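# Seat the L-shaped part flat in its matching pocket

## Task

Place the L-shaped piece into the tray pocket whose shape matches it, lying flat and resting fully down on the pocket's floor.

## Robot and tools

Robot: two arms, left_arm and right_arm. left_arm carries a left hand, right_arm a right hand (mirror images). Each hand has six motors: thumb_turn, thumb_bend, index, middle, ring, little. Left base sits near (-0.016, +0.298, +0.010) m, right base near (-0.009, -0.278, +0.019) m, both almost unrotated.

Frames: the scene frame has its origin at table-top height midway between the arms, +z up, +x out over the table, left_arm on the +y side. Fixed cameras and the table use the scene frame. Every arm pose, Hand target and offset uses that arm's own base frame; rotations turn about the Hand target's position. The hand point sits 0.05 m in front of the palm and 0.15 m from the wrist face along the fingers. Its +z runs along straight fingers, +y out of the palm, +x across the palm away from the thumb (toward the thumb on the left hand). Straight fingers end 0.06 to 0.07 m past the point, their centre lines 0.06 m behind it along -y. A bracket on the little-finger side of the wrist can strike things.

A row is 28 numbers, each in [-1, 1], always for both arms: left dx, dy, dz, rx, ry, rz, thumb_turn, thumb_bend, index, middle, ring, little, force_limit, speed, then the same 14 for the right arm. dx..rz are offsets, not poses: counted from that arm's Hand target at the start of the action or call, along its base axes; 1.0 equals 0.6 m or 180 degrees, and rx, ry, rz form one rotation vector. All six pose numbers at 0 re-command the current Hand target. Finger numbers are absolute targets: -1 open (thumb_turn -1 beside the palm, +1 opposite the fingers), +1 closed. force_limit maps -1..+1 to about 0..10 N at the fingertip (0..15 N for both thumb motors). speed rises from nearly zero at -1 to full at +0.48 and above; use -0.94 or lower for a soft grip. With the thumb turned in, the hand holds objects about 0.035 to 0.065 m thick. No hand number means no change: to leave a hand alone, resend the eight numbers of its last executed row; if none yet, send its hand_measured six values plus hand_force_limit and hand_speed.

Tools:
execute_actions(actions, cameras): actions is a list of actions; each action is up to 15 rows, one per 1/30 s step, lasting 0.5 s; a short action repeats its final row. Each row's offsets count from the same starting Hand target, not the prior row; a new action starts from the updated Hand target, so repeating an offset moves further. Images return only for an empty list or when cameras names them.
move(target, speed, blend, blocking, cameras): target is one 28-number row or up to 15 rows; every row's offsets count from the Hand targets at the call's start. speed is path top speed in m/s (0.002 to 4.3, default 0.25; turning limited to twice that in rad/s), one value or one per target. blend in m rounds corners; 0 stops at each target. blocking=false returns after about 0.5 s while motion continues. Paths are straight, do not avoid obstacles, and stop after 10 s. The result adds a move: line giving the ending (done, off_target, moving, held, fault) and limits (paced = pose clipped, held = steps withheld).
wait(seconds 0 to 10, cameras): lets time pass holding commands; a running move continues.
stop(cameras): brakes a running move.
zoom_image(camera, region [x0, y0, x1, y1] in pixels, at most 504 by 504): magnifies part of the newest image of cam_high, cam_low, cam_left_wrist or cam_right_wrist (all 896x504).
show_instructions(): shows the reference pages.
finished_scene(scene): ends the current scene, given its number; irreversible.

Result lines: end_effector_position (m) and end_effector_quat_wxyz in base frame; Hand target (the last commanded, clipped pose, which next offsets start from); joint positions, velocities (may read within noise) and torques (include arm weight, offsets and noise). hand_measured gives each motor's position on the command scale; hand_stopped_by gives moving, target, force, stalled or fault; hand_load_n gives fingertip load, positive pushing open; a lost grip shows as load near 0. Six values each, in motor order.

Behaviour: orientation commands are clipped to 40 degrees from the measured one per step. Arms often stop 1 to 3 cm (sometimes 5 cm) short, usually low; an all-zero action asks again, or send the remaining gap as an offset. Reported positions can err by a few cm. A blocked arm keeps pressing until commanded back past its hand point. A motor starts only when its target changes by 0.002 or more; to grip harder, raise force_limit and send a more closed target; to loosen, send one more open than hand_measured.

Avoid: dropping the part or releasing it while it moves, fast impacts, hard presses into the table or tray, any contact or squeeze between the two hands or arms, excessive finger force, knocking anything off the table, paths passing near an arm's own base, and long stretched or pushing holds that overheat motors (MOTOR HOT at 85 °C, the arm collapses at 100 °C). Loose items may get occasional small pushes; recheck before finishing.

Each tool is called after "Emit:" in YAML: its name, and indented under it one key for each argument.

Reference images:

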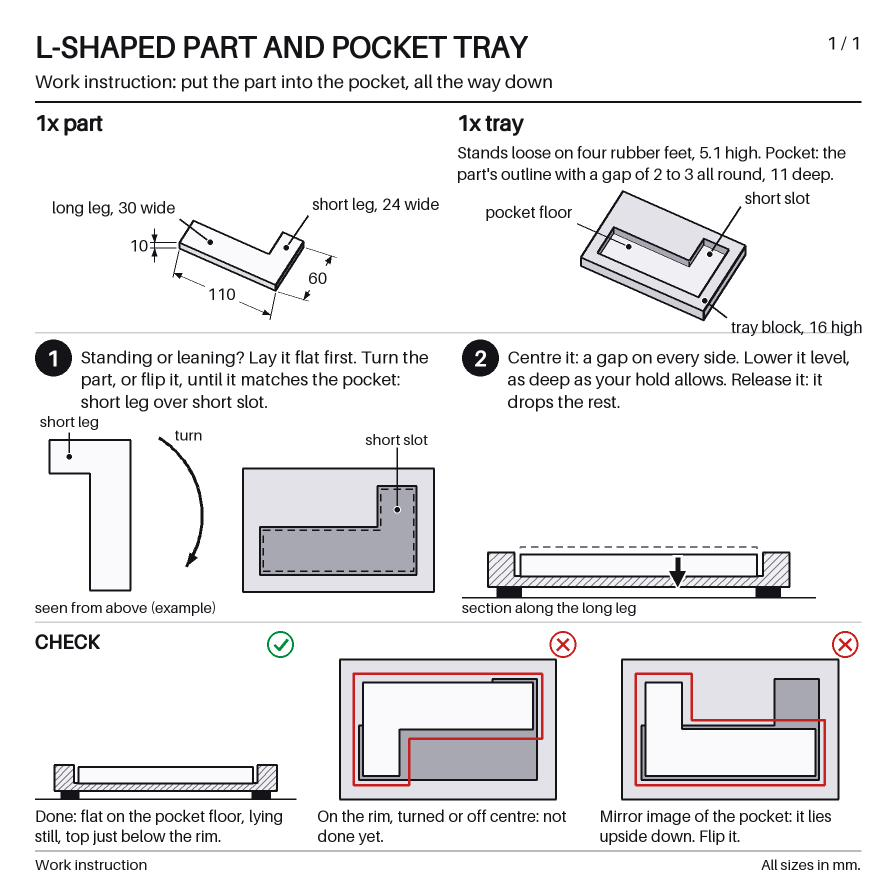

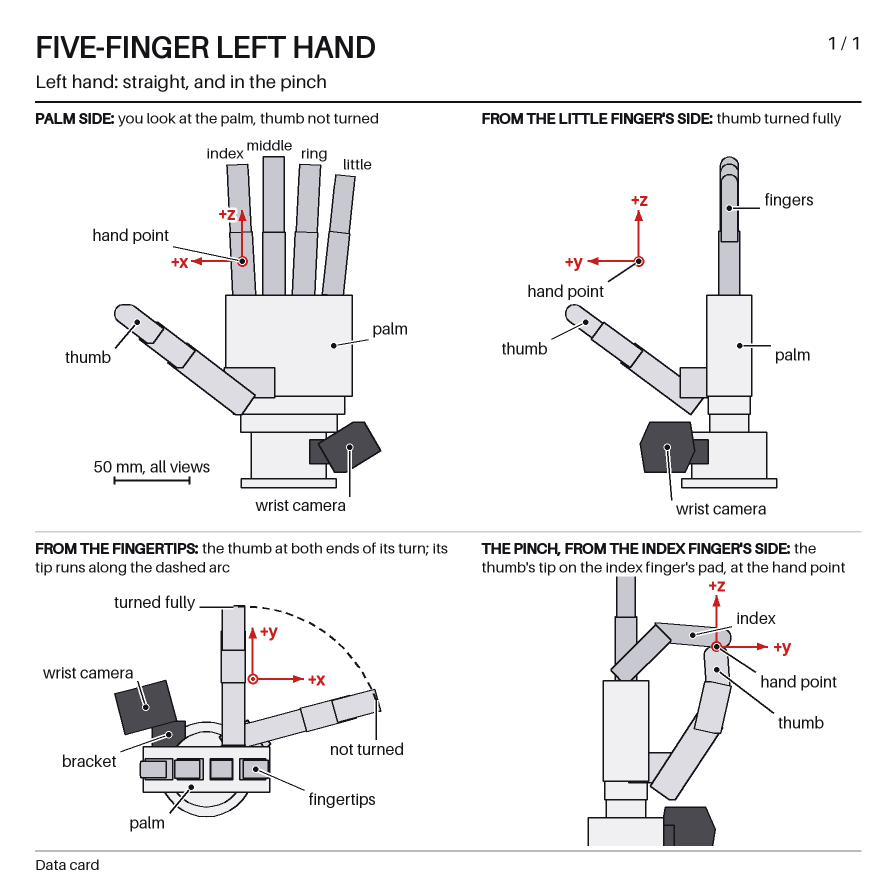

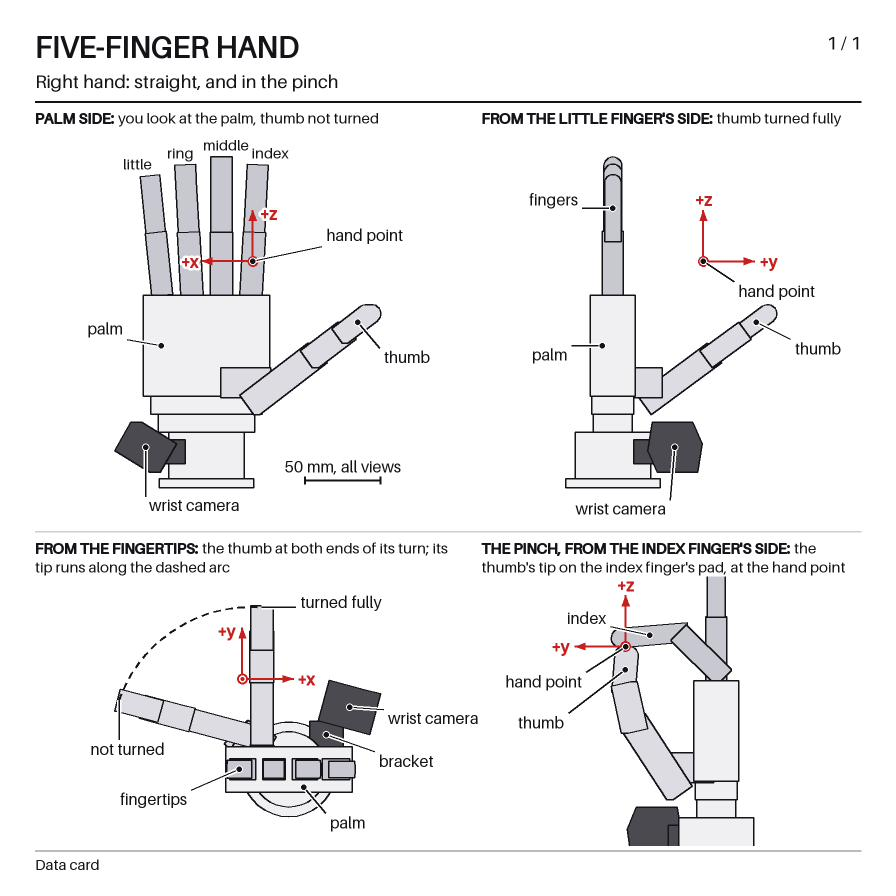

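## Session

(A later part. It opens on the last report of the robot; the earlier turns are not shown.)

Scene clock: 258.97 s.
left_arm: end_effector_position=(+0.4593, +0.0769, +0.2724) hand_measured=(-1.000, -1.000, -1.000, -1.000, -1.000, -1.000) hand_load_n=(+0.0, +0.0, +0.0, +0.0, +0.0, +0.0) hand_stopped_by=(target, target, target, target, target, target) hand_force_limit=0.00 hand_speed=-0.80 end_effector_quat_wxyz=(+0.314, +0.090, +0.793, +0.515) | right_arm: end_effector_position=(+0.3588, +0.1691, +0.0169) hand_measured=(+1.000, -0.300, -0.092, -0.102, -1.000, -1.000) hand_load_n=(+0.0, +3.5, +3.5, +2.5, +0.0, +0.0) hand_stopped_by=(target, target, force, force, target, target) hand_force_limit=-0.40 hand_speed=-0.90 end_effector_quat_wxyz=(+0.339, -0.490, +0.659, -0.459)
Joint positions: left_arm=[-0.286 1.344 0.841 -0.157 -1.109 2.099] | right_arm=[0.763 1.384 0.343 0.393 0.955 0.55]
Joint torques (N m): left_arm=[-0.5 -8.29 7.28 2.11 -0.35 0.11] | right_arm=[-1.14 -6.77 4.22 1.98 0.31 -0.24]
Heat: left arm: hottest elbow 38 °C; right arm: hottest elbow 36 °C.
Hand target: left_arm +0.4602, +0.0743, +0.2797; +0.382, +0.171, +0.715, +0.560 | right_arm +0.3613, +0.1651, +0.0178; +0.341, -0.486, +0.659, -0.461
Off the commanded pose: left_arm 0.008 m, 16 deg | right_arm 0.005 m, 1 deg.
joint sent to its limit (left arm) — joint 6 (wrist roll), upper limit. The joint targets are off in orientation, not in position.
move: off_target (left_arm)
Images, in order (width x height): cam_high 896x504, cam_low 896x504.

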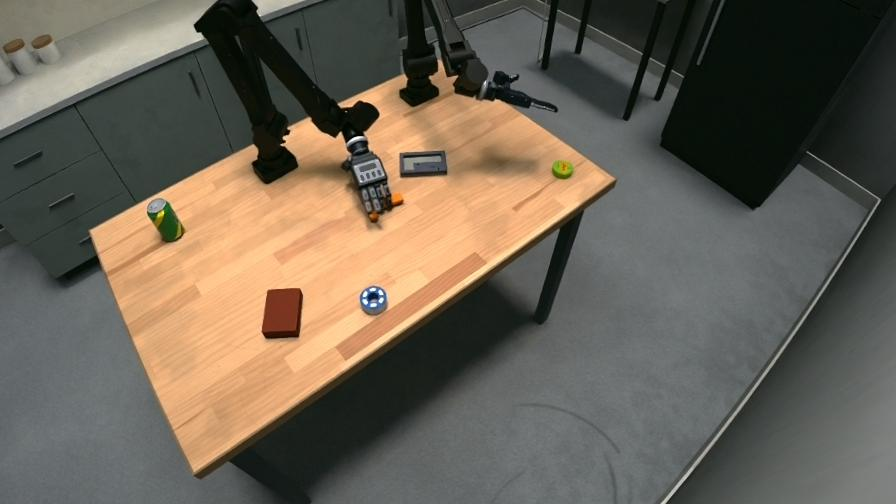

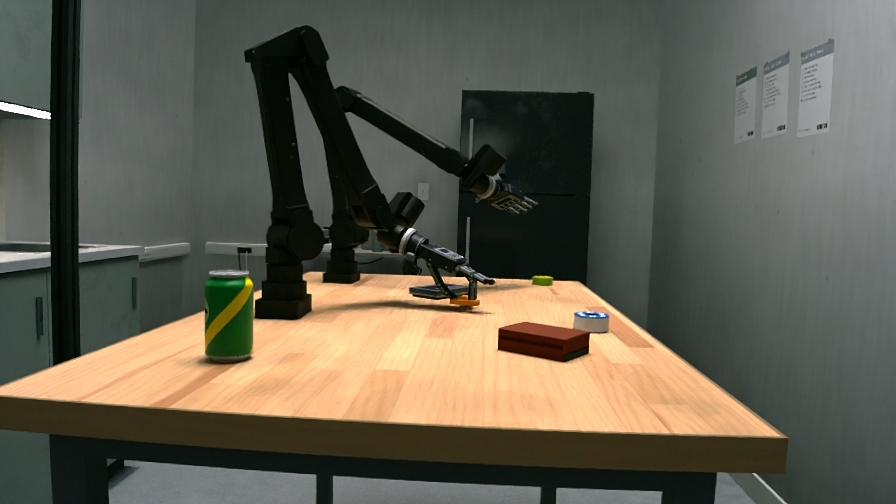

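Emit:
move:
  target:
    - [0,0,0,0,0,0,-1,-1,-1,-1,-1,-1,0,-0.8,0,0,-0.026,0,0,0,1,-0.3,0.1,0.1,-1,-1,-0.4,-0.9]
    - [0,0,0,0,0,0,-1,-1,-1,-1,-1,-1,0,-0.8,0,0,-0.026,0,0,0,1,-0.3,-0.5,-0.5,-1,-1,-0.4,-0.8]
    - [0,0,0,0,0,0,-1,-1,-1,-1,-1,-1,0,-0.8,-0.01,0.003,-0.026,0,0,0,1,-0.3,-0.5,-0.5,-1,-1,-0.4,-0.8]
    - [0,0,0,0,0,0,-1,-1,-1,-1,-1,-1,0,-0.8,-0.02,0,0.15,0,0,0,1,-0.3,-0.5,-0.5,-1,-1,-0.4,-0.8]
    - [0,0,0,0,0,0,-1,-1,-1,-1,-1,-1,0,-0.8,-0.02,-0.4,0.3,0,0,0,1,-0.3,-0.5,-0.5,-1,-1,-0.4,-0.8]
  cameras: ["cam_high", "cam_low"]
  speed: [0.06, 0.06, 0.06, 0.1, 0.25]

Emit:
zoom_image:
  camera: "cam_low"
  region: [390, 220, 500, 325]

Emit:
zoom_image:
  camera: "cam_high"
  region: [340, 140, 460, 230]

Scene clock: 269.87 s.
left_arm: end_effector_position=(+0.4593, +0.0769, +0.2724) hand_measured=(-1.000, -1.000, -1.000, -1.000, -1.000, -1.000) hand_load_n=(+0.0, +0.0, +0.0, +0.0, +0.0, +0.0) hand_stopped_by=(target, target, target, target, target, target) hand_force_limit=0.00 hand_speed=-0.80 end_effector_quat_wxyz=(+0.314, +0.090, +0.793, +0.515) | right_arm: end_effector_position=(+0.3357, -0.0704, +0.1621) hand_measured=(+1.000, -0.300, -0.500, -0.500, -1.000, -1.000) hand_load_n=(+0.0, +0.0, +0.0, +0.0, +0.0, +0.0) hand_stopped_by=(target, target, target, target, target, target) hand_force_limit=-0.40 hand_speed=-0.80 end_effector_quat_wxyz=(+0.330, -0.490, +0.674, -0.444)
Joint positions: left_arm=[-0.286 1.344 0.841 -0.157 -1.109 2.099] | right_arm=[-0.293 0.581 0.386 -0.203 0.009 0.014]
Joint torques (N m): left_arm=[-0.5 -8.35 7.27 2.1 -0.35 0.11] | right_arm=[0.15 -0.56 13.55 1.21 -0.18 -0.24]
Heat: left arm: hottest elbow 38 °C; right arm: hottest elbow 35 °C.
Hand target: left_arm +0.4602, +0.0743, +0.2797; +0.382, +0.171, +0.715, +0.560 | right_arm +0.3493, -0.0747, +0.1978; +0.341, -0.486, +0.659, -0.461
Off the commanded pose: left_arm 0.008 m, 16 deg | right_arm 0.038 m, 3 deg.
joint sent to its limit (left arm) — joint 6 (wrist roll), upper limit. The joint targets are off in orientation, not in position.
move: off_target (left_arm, right_arm)
Images, in order (width x height): cam_high 896x504, cam_low 896x504.

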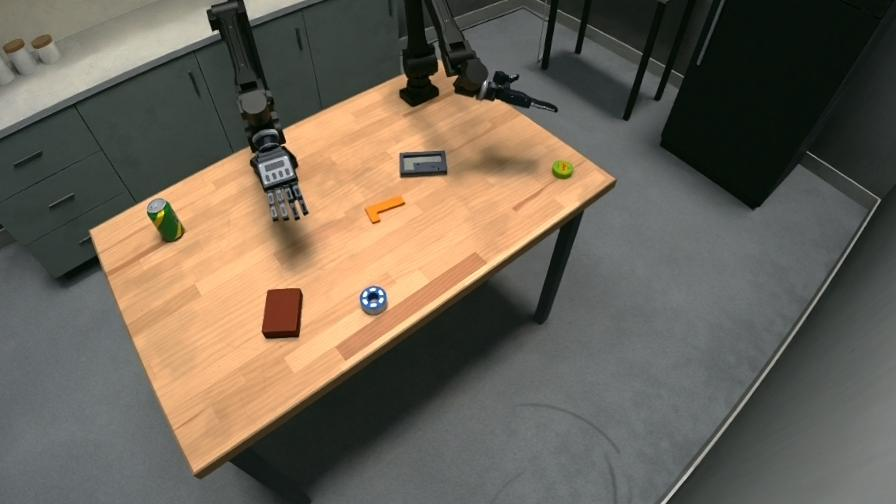

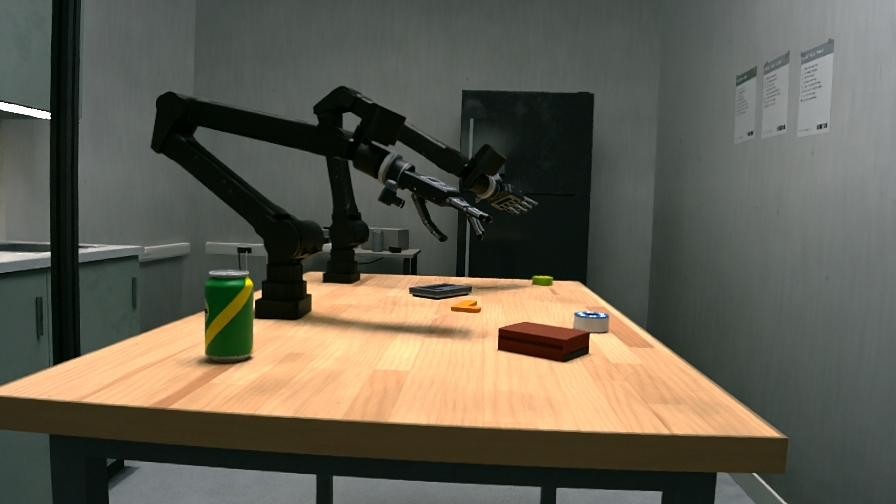

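Scaled by 4.582 from the camera's 896x504 image, which has a finer 1280x720 frame.

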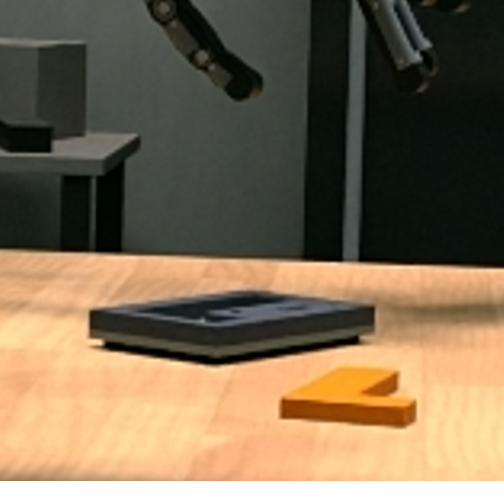

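Scaled by 4.200 from the camera's 896x504 image, which has a finer 1280x720 frame.

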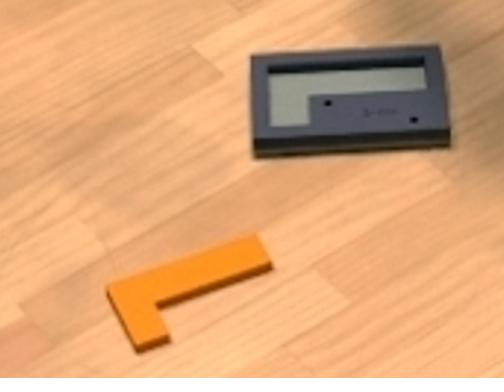

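Emit:
move:
  target:
    - [0,0,0,-0.8066,-0.2001,0.0918,1,-0.3,-0.5,-0.5,-1,-1,-0.4,0,-0.1,-0.2,0,0,0,0,1,-0.3,-0.5,-0.5,-1,-1,-0.4,-0.8]
    - [-0.166,-0.841,-0.23,-0.8066,-0.2001,0.0918,1,-0.3,-0.5,-0.5,-1,-1,-0.4,0,-0.1,-0.2,0,0,0,0,1,-0.3,-0.5,-0.5,-1,-1,-0.4,-0.8]
  cameras: ["cam_high", "cam_low", "cam_left_wrist"]
  speed: [0.5,0.25]

Scene clock: 308.83 s.
left_arm: end_effector_position=(+0.3491, -0.4146, +0.1187) hand_measured=(+1.000, -0.300, -0.500, -0.500, -1.000, -1.000) hand_load_n=(+0.0, +0.0, +0.0, +0.0, +0.0, +0.0) hand_stopped_by=(target, target, target, target, target, target) hand_force_limit=-0.40 hand_speed=0.00 end_effector_quat_wxyz=(+0.366, -0.511, +0.654, -0.421) | right_arm: end_effector_position=(+0.2818, -0.1788, +0.1656) hand_measured=(+1.000, -0.300, -0.500, -0.500, -1.000, -1.000) hand_load_n=(+0.0, +0.0, +0.0, +0.0, +0.0, +0.0) hand_stopped_by=(target, target, target, target, target, target) hand_force_limit=-0.40 hand_speed=-0.80 end_effector_quat_wxyz=(+0.344, -0.485, +0.674, -0.438)
Joint positions: left_arm=[-1.058 1.439 0.805 0.073 -0.784 -0.365] | right_arm=[-0.941 0.682 0.433 -0.23 -0.603 -0.243]
Joint torques (N m): left_arm=[0.38 -8.29 9.94 2.37 -0.38 -0.09] | right_arm=[-0.91 -1.38 13.16 1.13 -0.42 -0.22]
Heat: left arm: hottest elbow 38 °C; right arm: hottest elbow 39 °C.
Hand target: left_arm +0.3606, -0.4303, +0.1415; +0.362, -0.518, +0.635, -0.444 | right_arm +0.2893, -0.1948, +0.1979; +0.341, -0.486, +0.659, -0.462
Off the commanded pose: left_arm 0.030 m, 4 deg | right_arm 0.037 m, 3 deg.
move: off_target (left_arm, right_arm)
camera_calibration:
cam_left_wrist: T_world_to_cam=[[0.32955, -0.372015, 0.867757, -0.365859], [-0.697996, -0.714904, -0.0414059, -0.046656], [0.635766, -0.592045, -0.495261, -0.296293], [0, 0, 0, 1]] pos_world=[0.276376, -0.344878, 0.168802]
Images, in order (width x height): cam_high 896x504, cam_low 896x504, cam_left_wrist 896x504.

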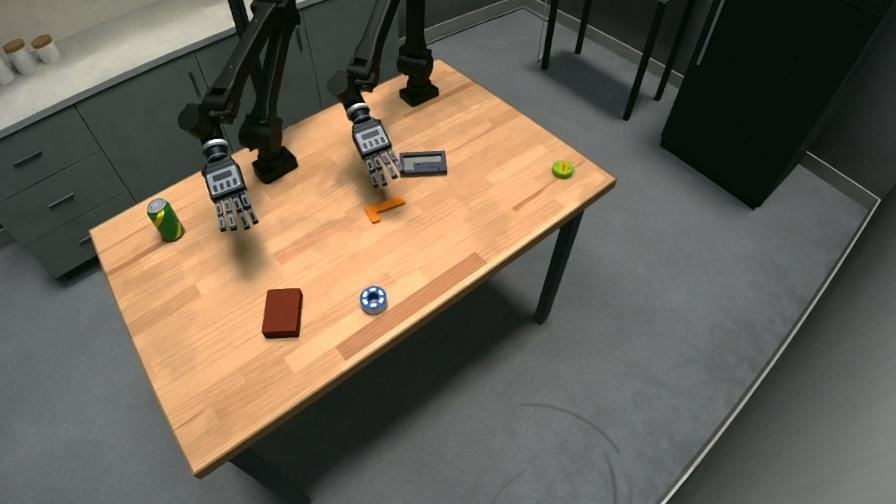

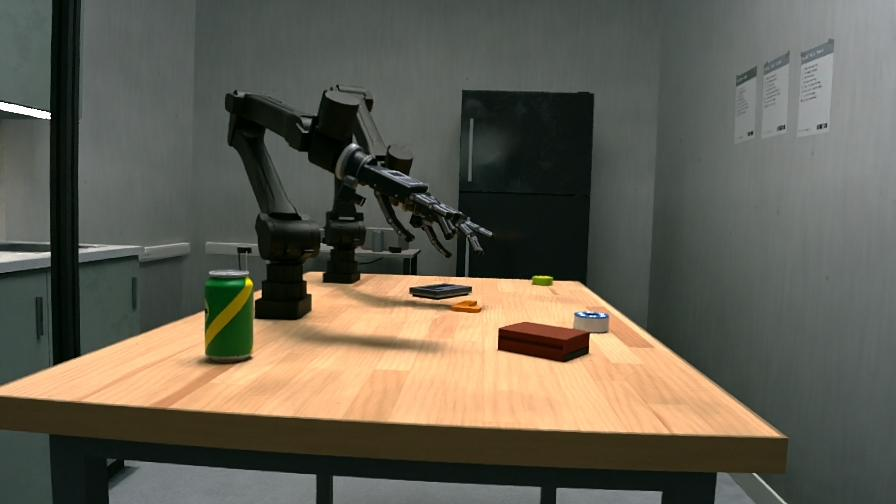

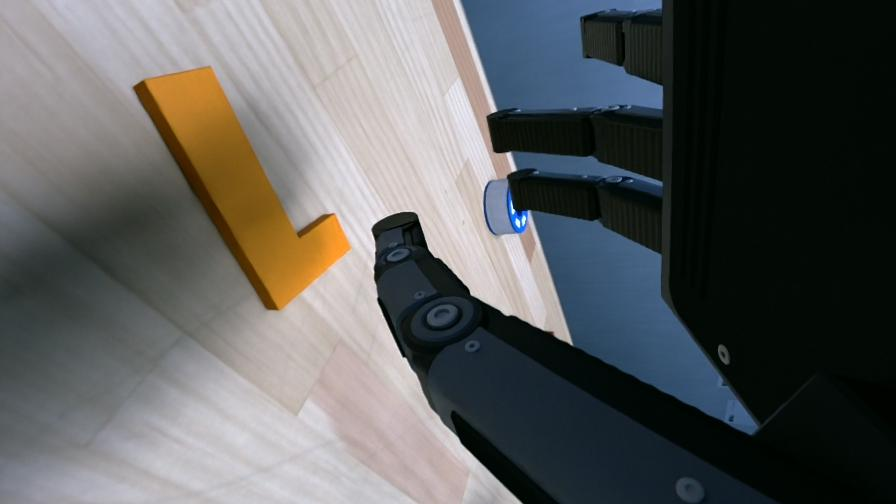

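Emit:
zoom_image:
  camera: "cam_left_wrist"
  region: [110, 50, 370, 330]

Scaled by 1.800 from the camera's 896x504 image, which has a finer 1280x720 frame.

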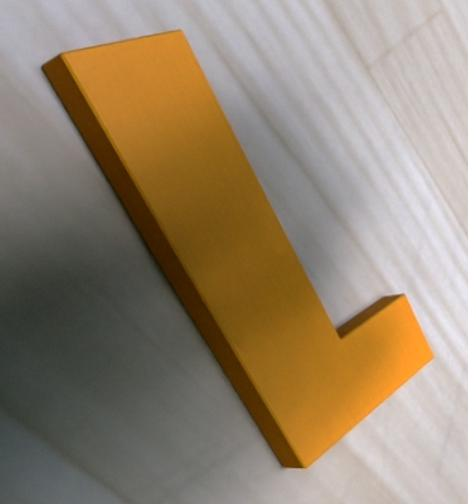

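Emit:
move:
  target: [-0.0308,0.0365,-0.1608,0,0,-0.0128,1,-0.3,-0.5,-0.5,-1,-1,-0.4,0,0,0,0,0,0,0,1,-0.3,-0.5,-0.5,-1,-1,-0.4,-0.8]
  cameras: ["cam_high", "cam_low", "cam_left_wrist"]
  speed: [0.15]

Scene clock: 323.57 s.
left_arm: end_effector_position=(+0.3383, -0.4058, +0.0422) hand_measured=(+1.000, -0.300, -0.500, -0.500, -1.000, -1.000) hand_load_n=(+0.0, +0.0, +0.0, +0.0, +0.0, +0.0) hand_stopped_by=(target, target, target, target, target, target) hand_force_limit=-0.40 hand_speed=0.00 end_effector_quat_wxyz=(+0.352, -0.507, +0.648, -0.446) | right_arm: end_effector_position=(+0.2818, -0.1788, +0.1656) hand_measured=(+1.000, -0.300, -0.500, -0.500, -1.000, -1.000) hand_load_n=(+0.0, +0.0, +0.0, +0.0, +0.0, +0.0) hand_stopped_by=(target, target, target, target, target, target) hand_force_limit=-0.40 hand_speed=-0.80 end_effector_quat_wxyz=(+0.344, -0.485, +0.674, -0.438)
Joint positions: left_arm=[-1.058 1.581 0.654 0.421 -0.753 -0.357] | right_arm=[-0.941 0.682 0.433 -0.23 -0.603 -0.243]
Joint torques (N m): left_arm=[0.44 -8.18 5.82 2.54 -0.16 0.11] | right_arm=[-0.79 -1.38 13.16 1.1 -0.44 -0.22]
Heat: left arm: hottest elbow 38 °C; right arm: hottest elbow 41 °C.
Hand target: left_arm +0.3420, -0.4084, +0.0451; +0.353, -0.505, +0.645, -0.451 | right_arm +0.2893, -0.1948, +0.1979; +0.341, -0.486, +0.659, -0.462
Off the commanded pose: left_arm 0.005 m, 1 deg | right_arm 0.037 m, 3 deg.
move: off_target (right_arm)
camera_calibration:
cam_left_wrist: T_world_to_cam=[[0.305674, -0.338354, 0.889989, -0.271783], [-0.718401, -0.695406, -0.0176374, -0.0372993], [0.624871, -0.633977, -0.455641, -0.33719], [0, 0, 0, 1]] pos_world=[0.266981, -0.331668, 0.0875881]
Images, in order (width x height): cam_high 896x504, cam_low 896x504, cam_left_wrist 896x504.

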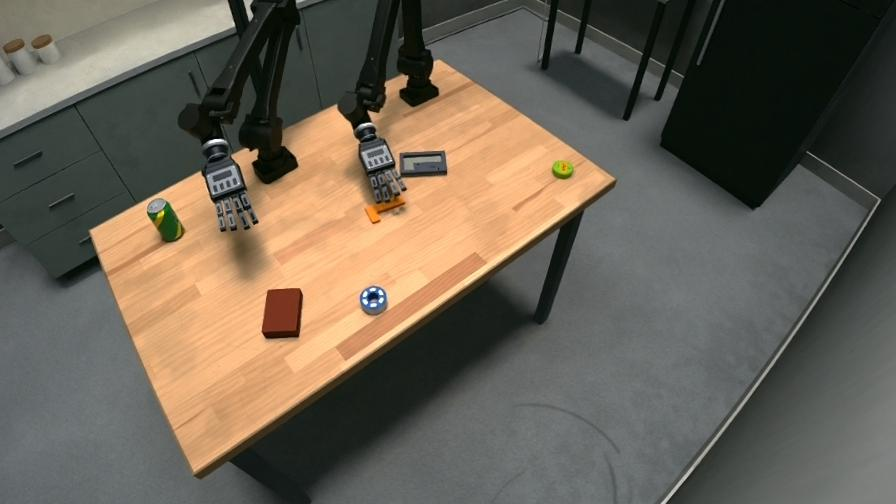

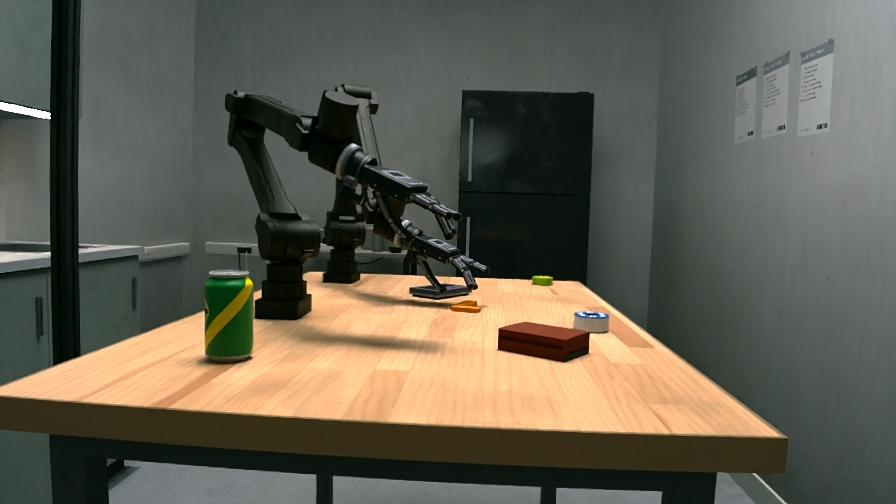

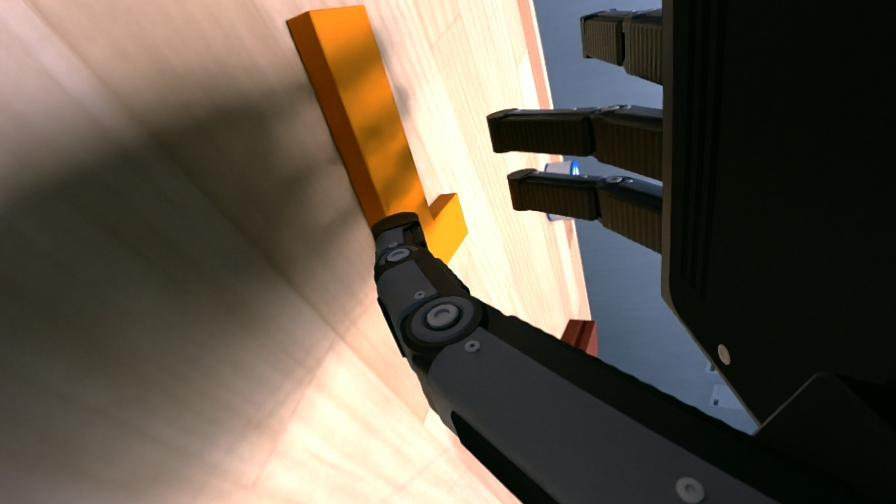

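Emit:
move:
  target: [0,0,-0.0487,0,0,0,1,-0.3,-0.5,-0.5,-1,-1,-0.4,0,0,0,0,0,0,0,1,-0.3,-0.5,-0.5,-1,-1,-0.4,-0.8]
  cameras: ["cam_high", "cam_low", "cam_left_wrist"]
  speed: [0.05]

Emit:
zoom_image:
  camera: "cam_low"
  region: [390, 220, 500, 325]

Scene clock: 354.90 s.
left_arm: end_effector_position=(+0.3396, -0.4082, +0.0178) hand_measured=(+1.000, -0.300, -0.500, -0.500, -1.000, -1.000) hand_load_n=(+0.5, +0.0, -0.5, +0.0, +0.0, +0.0) hand_stopped_by=(target, target, target, target, target, target) hand_force_limit=-0.40 hand_speed=0.00 end_effector_quat_wxyz=(+0.352, -0.507, +0.645, -0.450) | right_arm: end_effector_position=(+0.2818, -0.1788, +0.1656) hand_measured=(+1.000, -0.300, -0.500, -0.500, -1.000, -1.000) hand_load_n=(+0.0, +0.0, +0.0, +0.0, +0.0, +0.0) hand_stopped_by=(target, target, target, target, target, target) hand_force_limit=-0.40 hand_speed=-0.80 end_effector_quat_wxyz=(+0.344, -0.485, +0.674, -0.438)
Joint positions: left_arm=[-1.058 1.66 0.643 0.522 -0.753 -0.357] | right_arm=[-0.941 0.682 0.433 -0.23 -0.603 -0.243]
Joint torques (N m): left_arm=[0.44 -8.12 4.98 2.55 -0.16 0.1] | right_arm=[-0.91 -1.2 13.16 1.09 -0.45 -0.22]
Heat: left arm: hottest elbow 37 °C; right arm: hottest elbow 43 °C.
Hand target: left_arm +0.3421, -0.4084, +0.0159; +0.353, -0.505, +0.645, -0.451 | right_arm +0.2893, -0.1948, +0.1979; +0.341, -0.486, +0.659, -0.462
Off the commanded pose: left_arm 0.003 m, 0 deg | right_arm 0.037 m, 3 deg.
move: off_target (right_arm)
camera_calibration:
cam_left_wrist: T_world_to_cam=[[0.301055, -0.330729, 0.894418, -0.24668], [-0.718411, -0.69545, -0.0153439, -0.0385027], [0.627098, -0.637941, -0.446968, -0.35318], [0, 0, 0, 1]] pos_world=[0.268082, -0.333669, 0.0621843]
Images, in order (width x height): cam_high 896x504, cam_low 896x504, cam_left_wrist 896x504.

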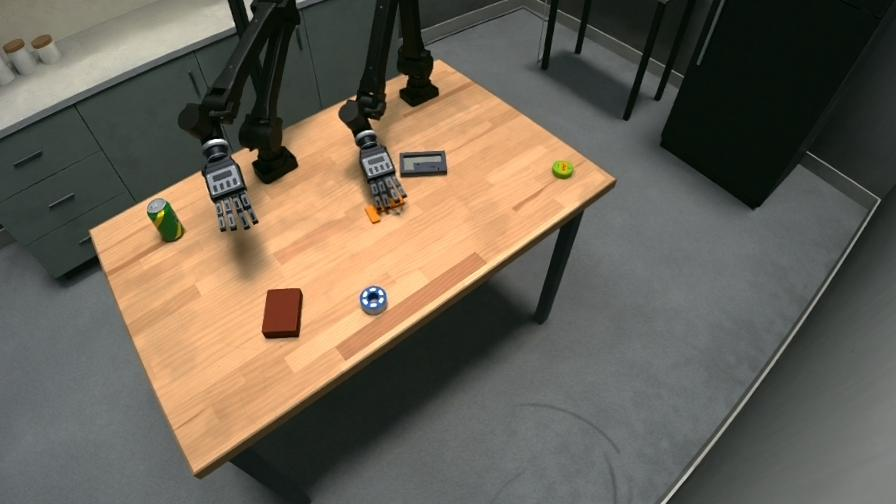

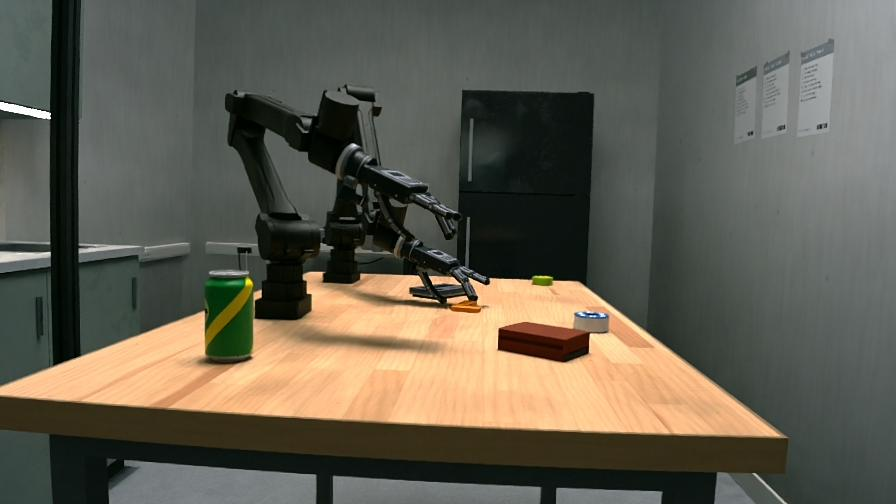

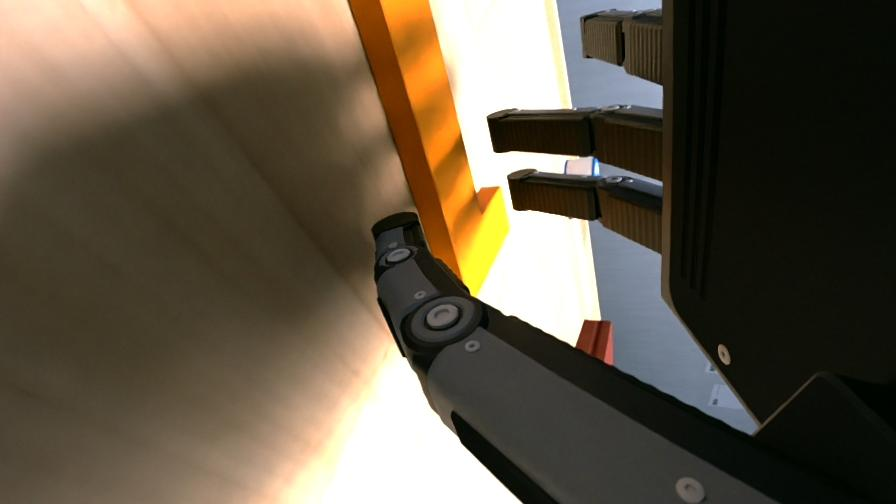

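Scaled by 4.582 from the camera's 896x504 image, which has a finer 1280x720 frame.

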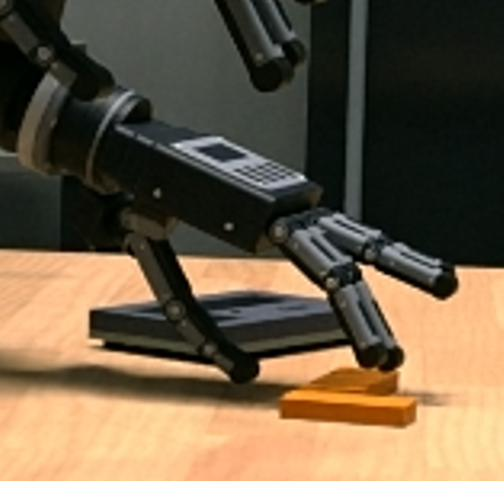

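Emit:
move:
  target:
    - [0.0117,0.0058,0,0,0,0,1,-0.3,-0.6,-0.6,-1,-1,-0.4,0,0,0,0,0,0,0,1,-0.3,-0.5,-0.5,-1,-1,-0.4,-0.8]
    - [0.0117,0.0058,-0.011,0,0,0,1,-0.3,-0.6,-0.6,-1,-1,-0.4,0,0,0,0,0,0,0,1,-0.3,-0.5,-0.5,-1,-1,-0.4,-0.8]
  cameras: ["cam_low", "cam_left_wrist"]
  speed: [0.05,0.05]

Emit:
zoom_image:
  camera: "cam_low"
  region: [390, 220, 500, 325]

Scene clock: 365.50 s.
left_arm: end_effector_position=(+0.3457, -0.4073, +0.0133) hand_measured=(+1.000, -0.300, -0.600, -0.600, -1.000, -1.000) hand_load_n=(+0.0, +0.0, -0.5, +0.0, +0.0, +0.0) hand_stopped_by=(target, target, target, target, target, target) hand_force_limit=-0.40 hand_speed=0.00 end_effector_quat_wxyz=(+0.351, -0.506, +0.645, -0.453) | right_arm: end_effector_position=(+0.2818, -0.1788, +0.1656) hand_measured=(+1.000, -0.300, -0.500, -0.500, -1.000, -1.000) hand_load_n=(+0.0, +0.0, +0.0, +0.0, -0.5, +0.0) hand_stopped_by=(target, target, target, target, target, target) hand_force_limit=-0.40 hand_speed=-0.80 end_effector_quat_wxyz=(+0.344, -0.485, +0.674, -0.438)
Joint positions: left_arm=[-1.042 1.679 0.643 0.554 -0.735 -0.344] | right_arm=[-0.941 0.682 0.433 -0.23 -0.603 -0.243]
Joint torques (N m): left_arm=[0.79 -8.06 4.71 2.54 -0.14 0.1] | right_arm=[-0.91 -1.44 13.14 1.09 -0.45 -0.2]
Heat: left arm: hottest elbow 37 °C; right arm: hottest elbow 43 °C.
Hand target: left_arm +0.3491, -0.4049, +0.0092; +0.353, -0.505, +0.645, -0.451 | right_arm +0.2893, -0.1948, +0.1979; +0.341, -0.486, +0.659, -0.462
Off the commanded pose: left_arm 0.006 m, 0 deg | right_arm 0.037 m, 3 deg.
move: off_target (right_arm)
camera_calibration:
cam_left_wrist: T_world_to_cam=[[0.297821, -0.32842, 0.89635, -0.242185], [-0.721082, -0.692704, -0.0142185, -0.0314959], [0.625575, -0.642107, -0.443119, -0.359615], [0, 0, 0, 1]] pos_world=[0.274383, -0.332267, 0.0572827]
Images, in order (width x height): cam_low 896x504, cam_left_wrist 896x504.

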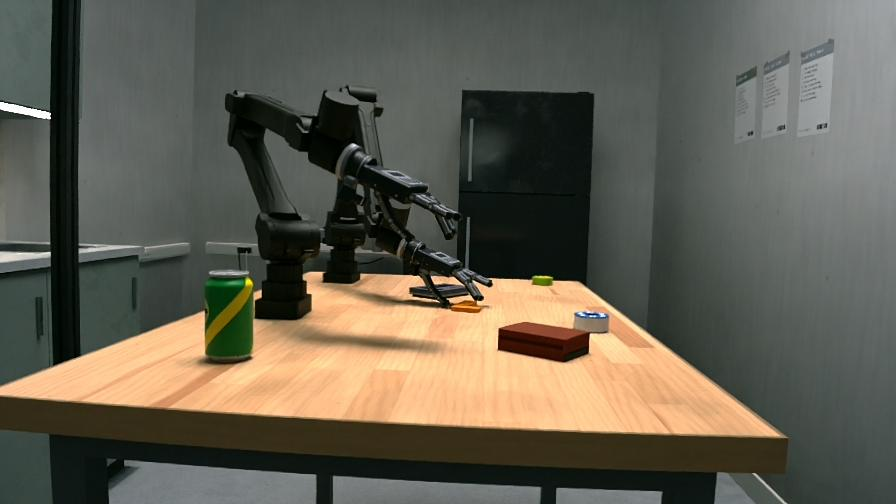

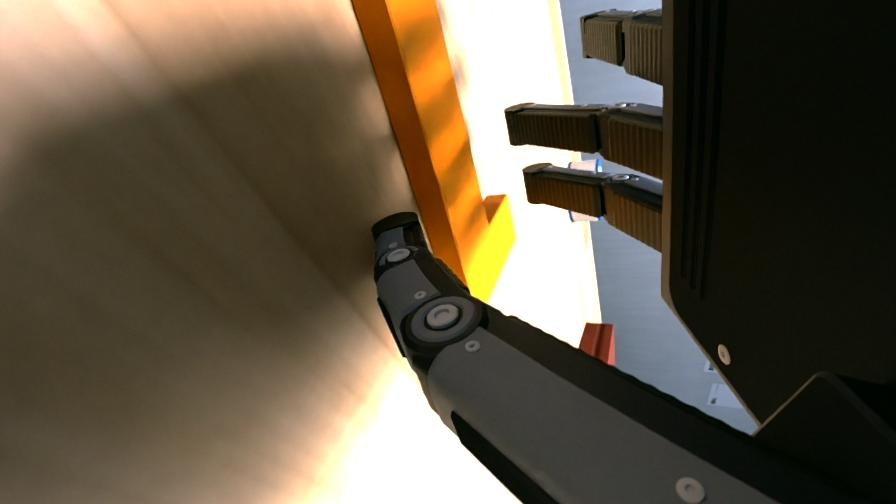

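Scaled by 4.582 from the camera's 896x504 image, which has a finer 1280x720 frame.

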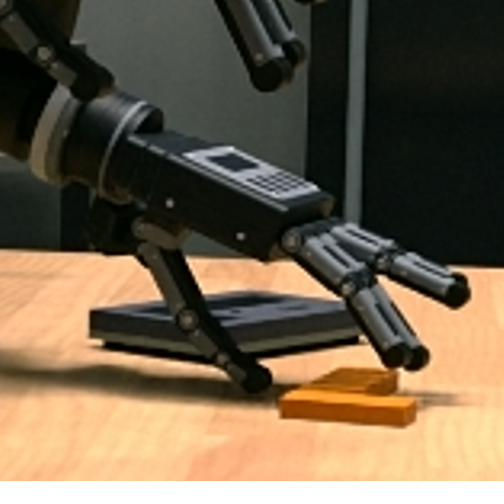

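Emit:
move:
  target: [0.0032,0.014,-0.003,0,0,0,1,-0.3,-0.6,-0.6,-1,-1,-0.4,0,0,0,0,0,0,0,1,-0.3,-0.5,-0.5,-1,-1,-0.4,-0.8]
  cameras: ["cam_low", "cam_left_wrist"]
  speed: [0.05]

Scene clock: 380.20 s.
left_arm: end_effector_position=(+0.3467, -0.4005, +0.0101) hand_measured=(+1.000, -0.300, -0.600, -0.600, -1.000, -1.000) hand_load_n=(+0.0, +0.0, +0.0, -0.5, +0.0, +0.0) hand_stopped_by=(target, target, target, target, target, target) hand_force_limit=-0.40 hand_speed=0.00 end_effector_quat_wxyz=(+0.349, -0.506, +0.646, -0.453) | right_arm: end_effector_position=(+0.2818, -0.1788, +0.1656) hand_measured=(+1.000, -0.300, -0.500, -0.500, -1.000, -1.000) hand_load_n=(+0.0, +0.0, +0.0, +0.0, +0.0, +0.0) hand_stopped_by=(target, target, target, target, target, target) hand_force_limit=-0.40 hand_speed=-0.80 end_effector_quat_wxyz=(+0.344, -0.485, +0.674, -0.438)
Joint positions: left_arm=[-1.03 1.679 0.625 0.577 -0.721 -0.337] | right_arm=[-0.941 0.682 0.433 -0.23 -0.603 -0.243]
Joint torques (N m): left_arm=[1.08 -8.23 4.56 2.45 -0.16 0.11] | right_arm=[-0.73 -1.49 13.16 1.11 -0.43 -0.23]
Heat: left arm: hottest elbow 36 °C; right arm: hottest elbow 43 °C.
Hand target: left_arm +0.3510, -0.3966, +0.0075; +0.353, -0.505, +0.645, -0.451 | right_arm +0.2893, -0.1948, +0.1979; +0.341, -0.486, +0.659, -0.462
Off the commanded pose: left_arm 0.006 m, 1 deg | right_arm 0.037 m, 3 deg.
move: off_target (right_arm)
camera_calibration:
cam_left_wrist: T_world_to_cam=[[0.298427, -0.32791, 0.896335, -0.237466], [-0.722664, -0.691091, -0.0122195, -0.0249727], [0.623456, -0.644103, -0.443209, -0.357304], [0, 0, 0, 1]] pos_world=[0.275583, -0.325266, 0.0541833]
Images, in order (width x height): cam_low 896x504, cam_left_wrist 896x504.

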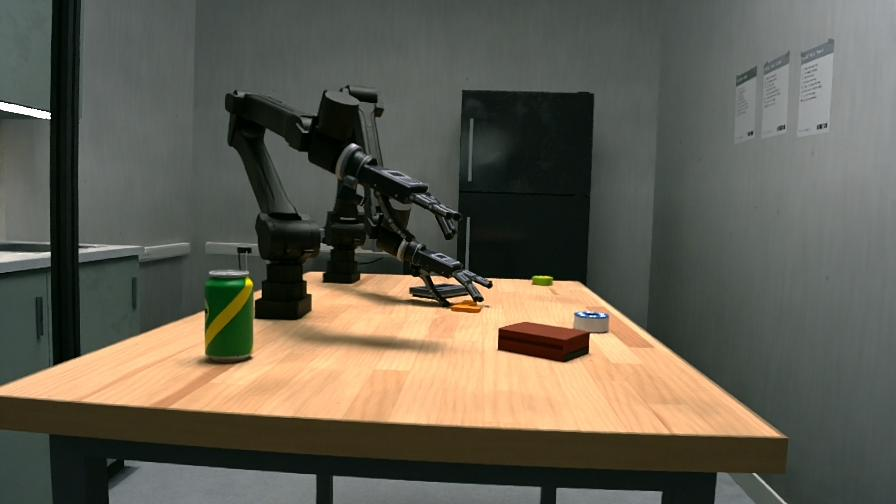

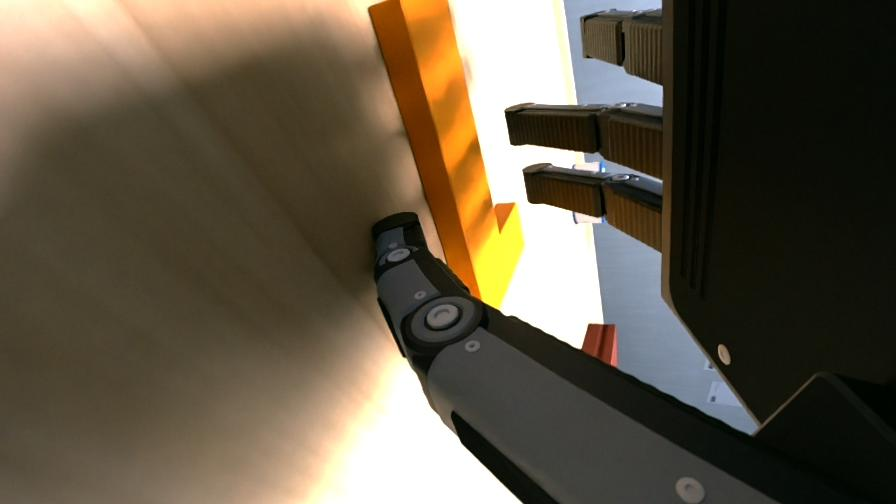

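Emit:
move:
  target: [0.003,0.013,0,0,0,0,1,-0.3,-0.6,-0.6,-1,-1,-0.4,0,0,0,0,0,0,0,1,-0.3,-0.5,-0.5,-1,-1,-0.4,-0.8]
  speed: 0.05
  cameras: ["cam_left_wrist"]

Scene clock: 401.13 s.
left_arm: end_effector_position=(+0.3470, -0.3993, +0.0099) hand_measured=(+1.000, -0.300, -0.600, -0.600, -1.000, -1.000) hand_load_n=(+1.0, -1.0, +0.0, +0.0, +0.0, +0.0) hand_stopped_by=(target, target, target, target, target, target) hand_force_limit=-0.40 hand_speed=0.00 end_effector_quat_wxyz=(+0.344, -0.506, +0.645, -0.459) | right_arm: end_effector_position=(+0.2818, -0.1788, +0.1656) hand_measured=(+1.000, -0.300, -0.500, -0.500, -1.000, -1.000) hand_load_n=(+0.0, +0.0, +0.0, +0.0, +0.0, +0.0) hand_stopped_by=(target, target, target, target, target, target) hand_force_limit=-0.40 hand_speed=-0.80 end_effector_quat_wxyz=(+0.344, -0.485, +0.674, -0.438)
Joint positions: left_arm=[-1.023 1.679 0.616 0.598 -0.705 -0.336] | right_arm=[-0.941 0.682 0.433 -0.23 -0.603 -0.243]
Joint torques (N m): left_arm=[1.67 -8.88 4 2.11 -0.29 0.21] | right_arm=[-0.85 -1.49 13.12 1.05 -0.43 -0.23]
Heat: left arm: hottest elbow 36 °C; right arm: hottest elbow 44 °C.
Hand target: left_arm +0.3529, -0.3888, +0.0075; +0.354, -0.505, +0.645, -0.451 | right_arm +0.2893, -0.1948, +0.1979; +0.341, -0.486, +0.659, -0.462
Off the commanded pose: left_arm 0.012 m, 1 deg | right_arm 0.037 m, 3 deg.
move: off_target (left_arm, right_arm)
camera_calibration:
cam_left_wrist: T_world_to_cam=[[0.296229, -0.318495, 0.90045, -0.23244], [-0.7279, -0.685677, -0.00306403, -0.0199653], [0.618393, -0.654529, -0.43495, -0.359255], [0, 0, 0, 1]] pos_world=[0.276484, -0.322864, 0.0529817]
Images, in order (width x height): cam_left_wrist 896x504.

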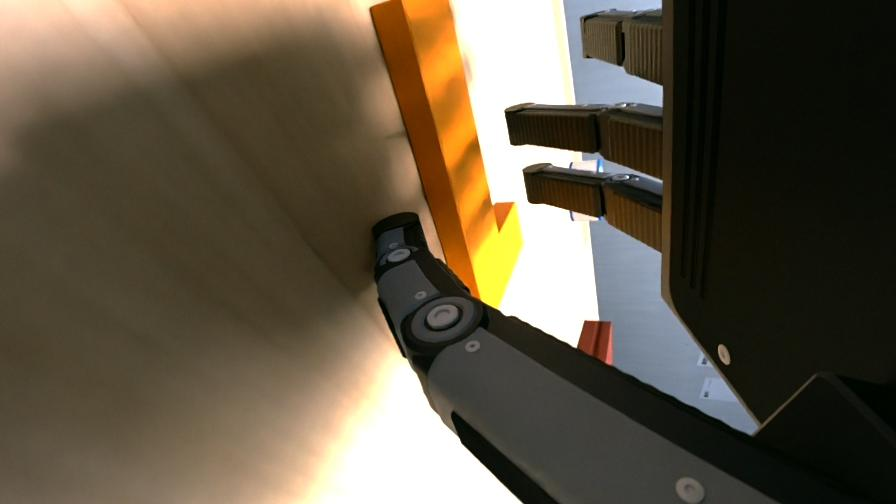

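Emit:
move:
  target: [0.002,0.012,0.002,0,0,0,1,-0.3,-0.6,-0.6,-1,-1,-0.4,0,0,0,0,0,0,0,1,-0.3,-0.5,-0.5,-1,-1,-0.4,-0.8]
  speed: 0.08
  cameras: ["cam_left_wrist"]

Scene clock: 404.43 s.
left_arm: end_effector_position=(+0.3496, -0.3924, +0.0098) hand_measured=(+1.000, -0.300, -0.600, -0.600, -1.000, -1.000) hand_load_n=(+1.0, -1.0, +0.0, +0.0, +0.0, +0.0) hand_stopped_by=(target, target, target, target, target, target) hand_force_limit=-0.40 hand_speed=0.00 end_effector_quat_wxyz=(+0.344, -0.508, +0.643, -0.459) | right_arm: end_effector_position=(+0.2818, -0.1788, +0.1656) hand_measured=(+1.000, -0.300, -0.500, -0.500, -1.000, -1.000) hand_load_n=(+0.0, +0.0, +0.0, +0.0, +0.0, +0.0) hand_stopped_by=(target, target, target, target, target, target) hand_force_limit=-0.40 hand_speed=-0.80 end_effector_quat_wxyz=(+0.344, -0.485, +0.674, -0.438)
Joint positions: left_arm=[-1.008 1.673 0.603 0.609 -0.694 -0.333] | right_arm=[-0.941 0.682 0.433 -0.23 -0.603 -0.243]
Joint torques (N m): left_arm=[1.55 -9.29 3.79 1.98 -0.27 0.26] | right_arm=[-0.91 -1.49 13.15 1.13 -0.44 -0.23]
Heat: left arm: hottest elbow 36 °C; right arm: hottest elbow 44 °C.
Hand target: left_arm +0.3541, -0.3815, +0.0087; +0.354, -0.505, +0.645, -0.451 | right_arm +0.2893, -0.1948, +0.1979; +0.341, -0.486, +0.659, -0.462
Off the commanded pose: left_arm 0.012 m, 1 deg | right_arm 0.037 m, 3 deg.
move: off_target (left_arm, right_arm)
camera_calibration:
cam_left_wrist: T_world_to_cam=[[0.298284, -0.314329, 0.901235, -0.230045], [-0.725308, -0.688424, -0.0000490464, -0.0153776], [0.620447, -0.653658, -0.433331, -0.356868], [0, 0, 0, 1]] pos_world=[0.278883, -0.316166, 0.0526817]
Images, in order (width x height): cam_left_wrist 896x504.

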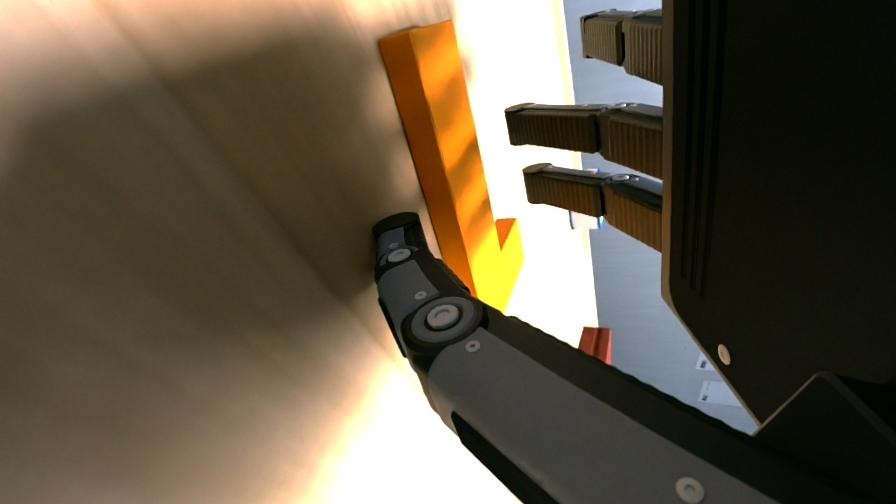

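Emit:
move:
  target: [0.003,0.014,0.002,0,0,0,1,-0.3,-0.6,-0.6,-1,-1,-0.4,0,0,0,0,0,0,0,1,-0.3,-0.5,-0.5,-1,-1,-0.4,-0.8]
  speed: 0.08
  cameras: ["cam_left_wrist"]

Scene clock: 407.07 s.
left_arm: end_effector_position=(+0.3517, -0.3827, +0.0096) hand_measured=(+1.000, -0.300, -0.600, -0.600, -1.000, -1.000) hand_load_n=(+1.0, -1.5, +0.0, +0.0, +0.0, -0.5) hand_stopped_by=(target, target, target, target, target, target) hand_force_limit=-0.40 hand_speed=0.00 end_effector_quat_wxyz=(+0.345, -0.508, +0.644, -0.457) | right_arm: end_effector_position=(+0.2818, -0.1788, +0.1656) hand_measured=(+1.000, -0.300, -0.500, -0.500, -1.000, -1.000) hand_load_n=(+0.0, +0.0, +0.0, +0.0, -0.5, +0.0) hand_stopped_by=(target, target, target, target, target, target) hand_force_limit=-0.40 hand_speed=-0.80 end_effector_quat_wxyz=(+0.344, -0.485, +0.674, -0.438)
Joint positions: left_arm=[-0.99 1.661 0.585 0.617 -0.679 -0.322] | right_arm=[-0.941 0.682 0.433 -0.23 -0.603 -0.243]
Joint torques (N m): left_arm=[1.44 -9.17 3.84 2.04 -0.24 0.24] | right_arm=[-1.08 -1.26 13.11 1.16 -0.44 -0.21]
Heat: left arm: hottest elbow 36 °C; right arm: hottest elbow 44 °C.
Hand target: left_arm +0.3559, -0.3731, +0.0098; +0.353, -0.505, +0.645, -0.451 | right_arm +0.2893, -0.1948, +0.1979; +0.341, -0.486, +0.659, -0.462
Off the commanded pose: left_arm 0.011 m, 1 deg | right_arm 0.037 m, 3 deg.
move: off_target (left_arm, right_arm)
camera_calibration:
cam_left_wrist: T_world_to_cam=[[0.300084, -0.318151, 0.899294, -0.229534], [-0.72472, -0.689041, -0.0019371, -0.00771043], [0.620267, -0.651155, -0.437341, -0.350803], [0, 0, 0, 1]] pos_world=[0.280883, -0.306766, 0.0529832]
Images, in order (width x height): cam_left_wrist 896x504.

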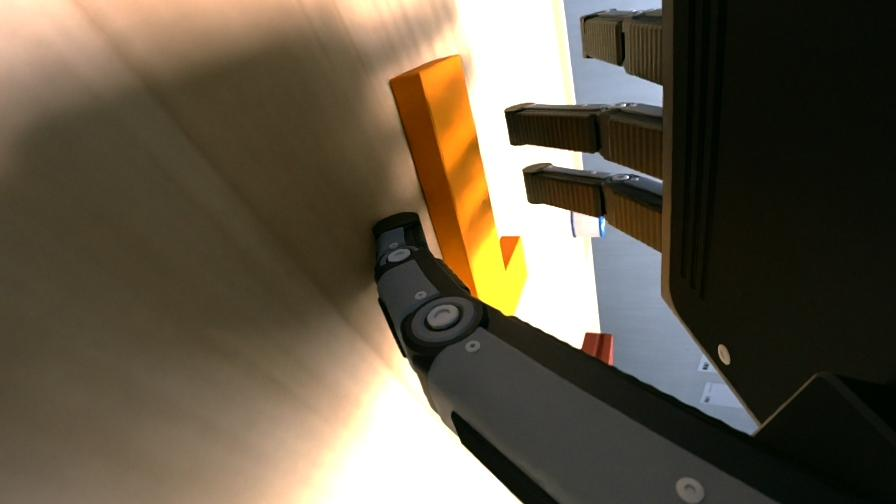

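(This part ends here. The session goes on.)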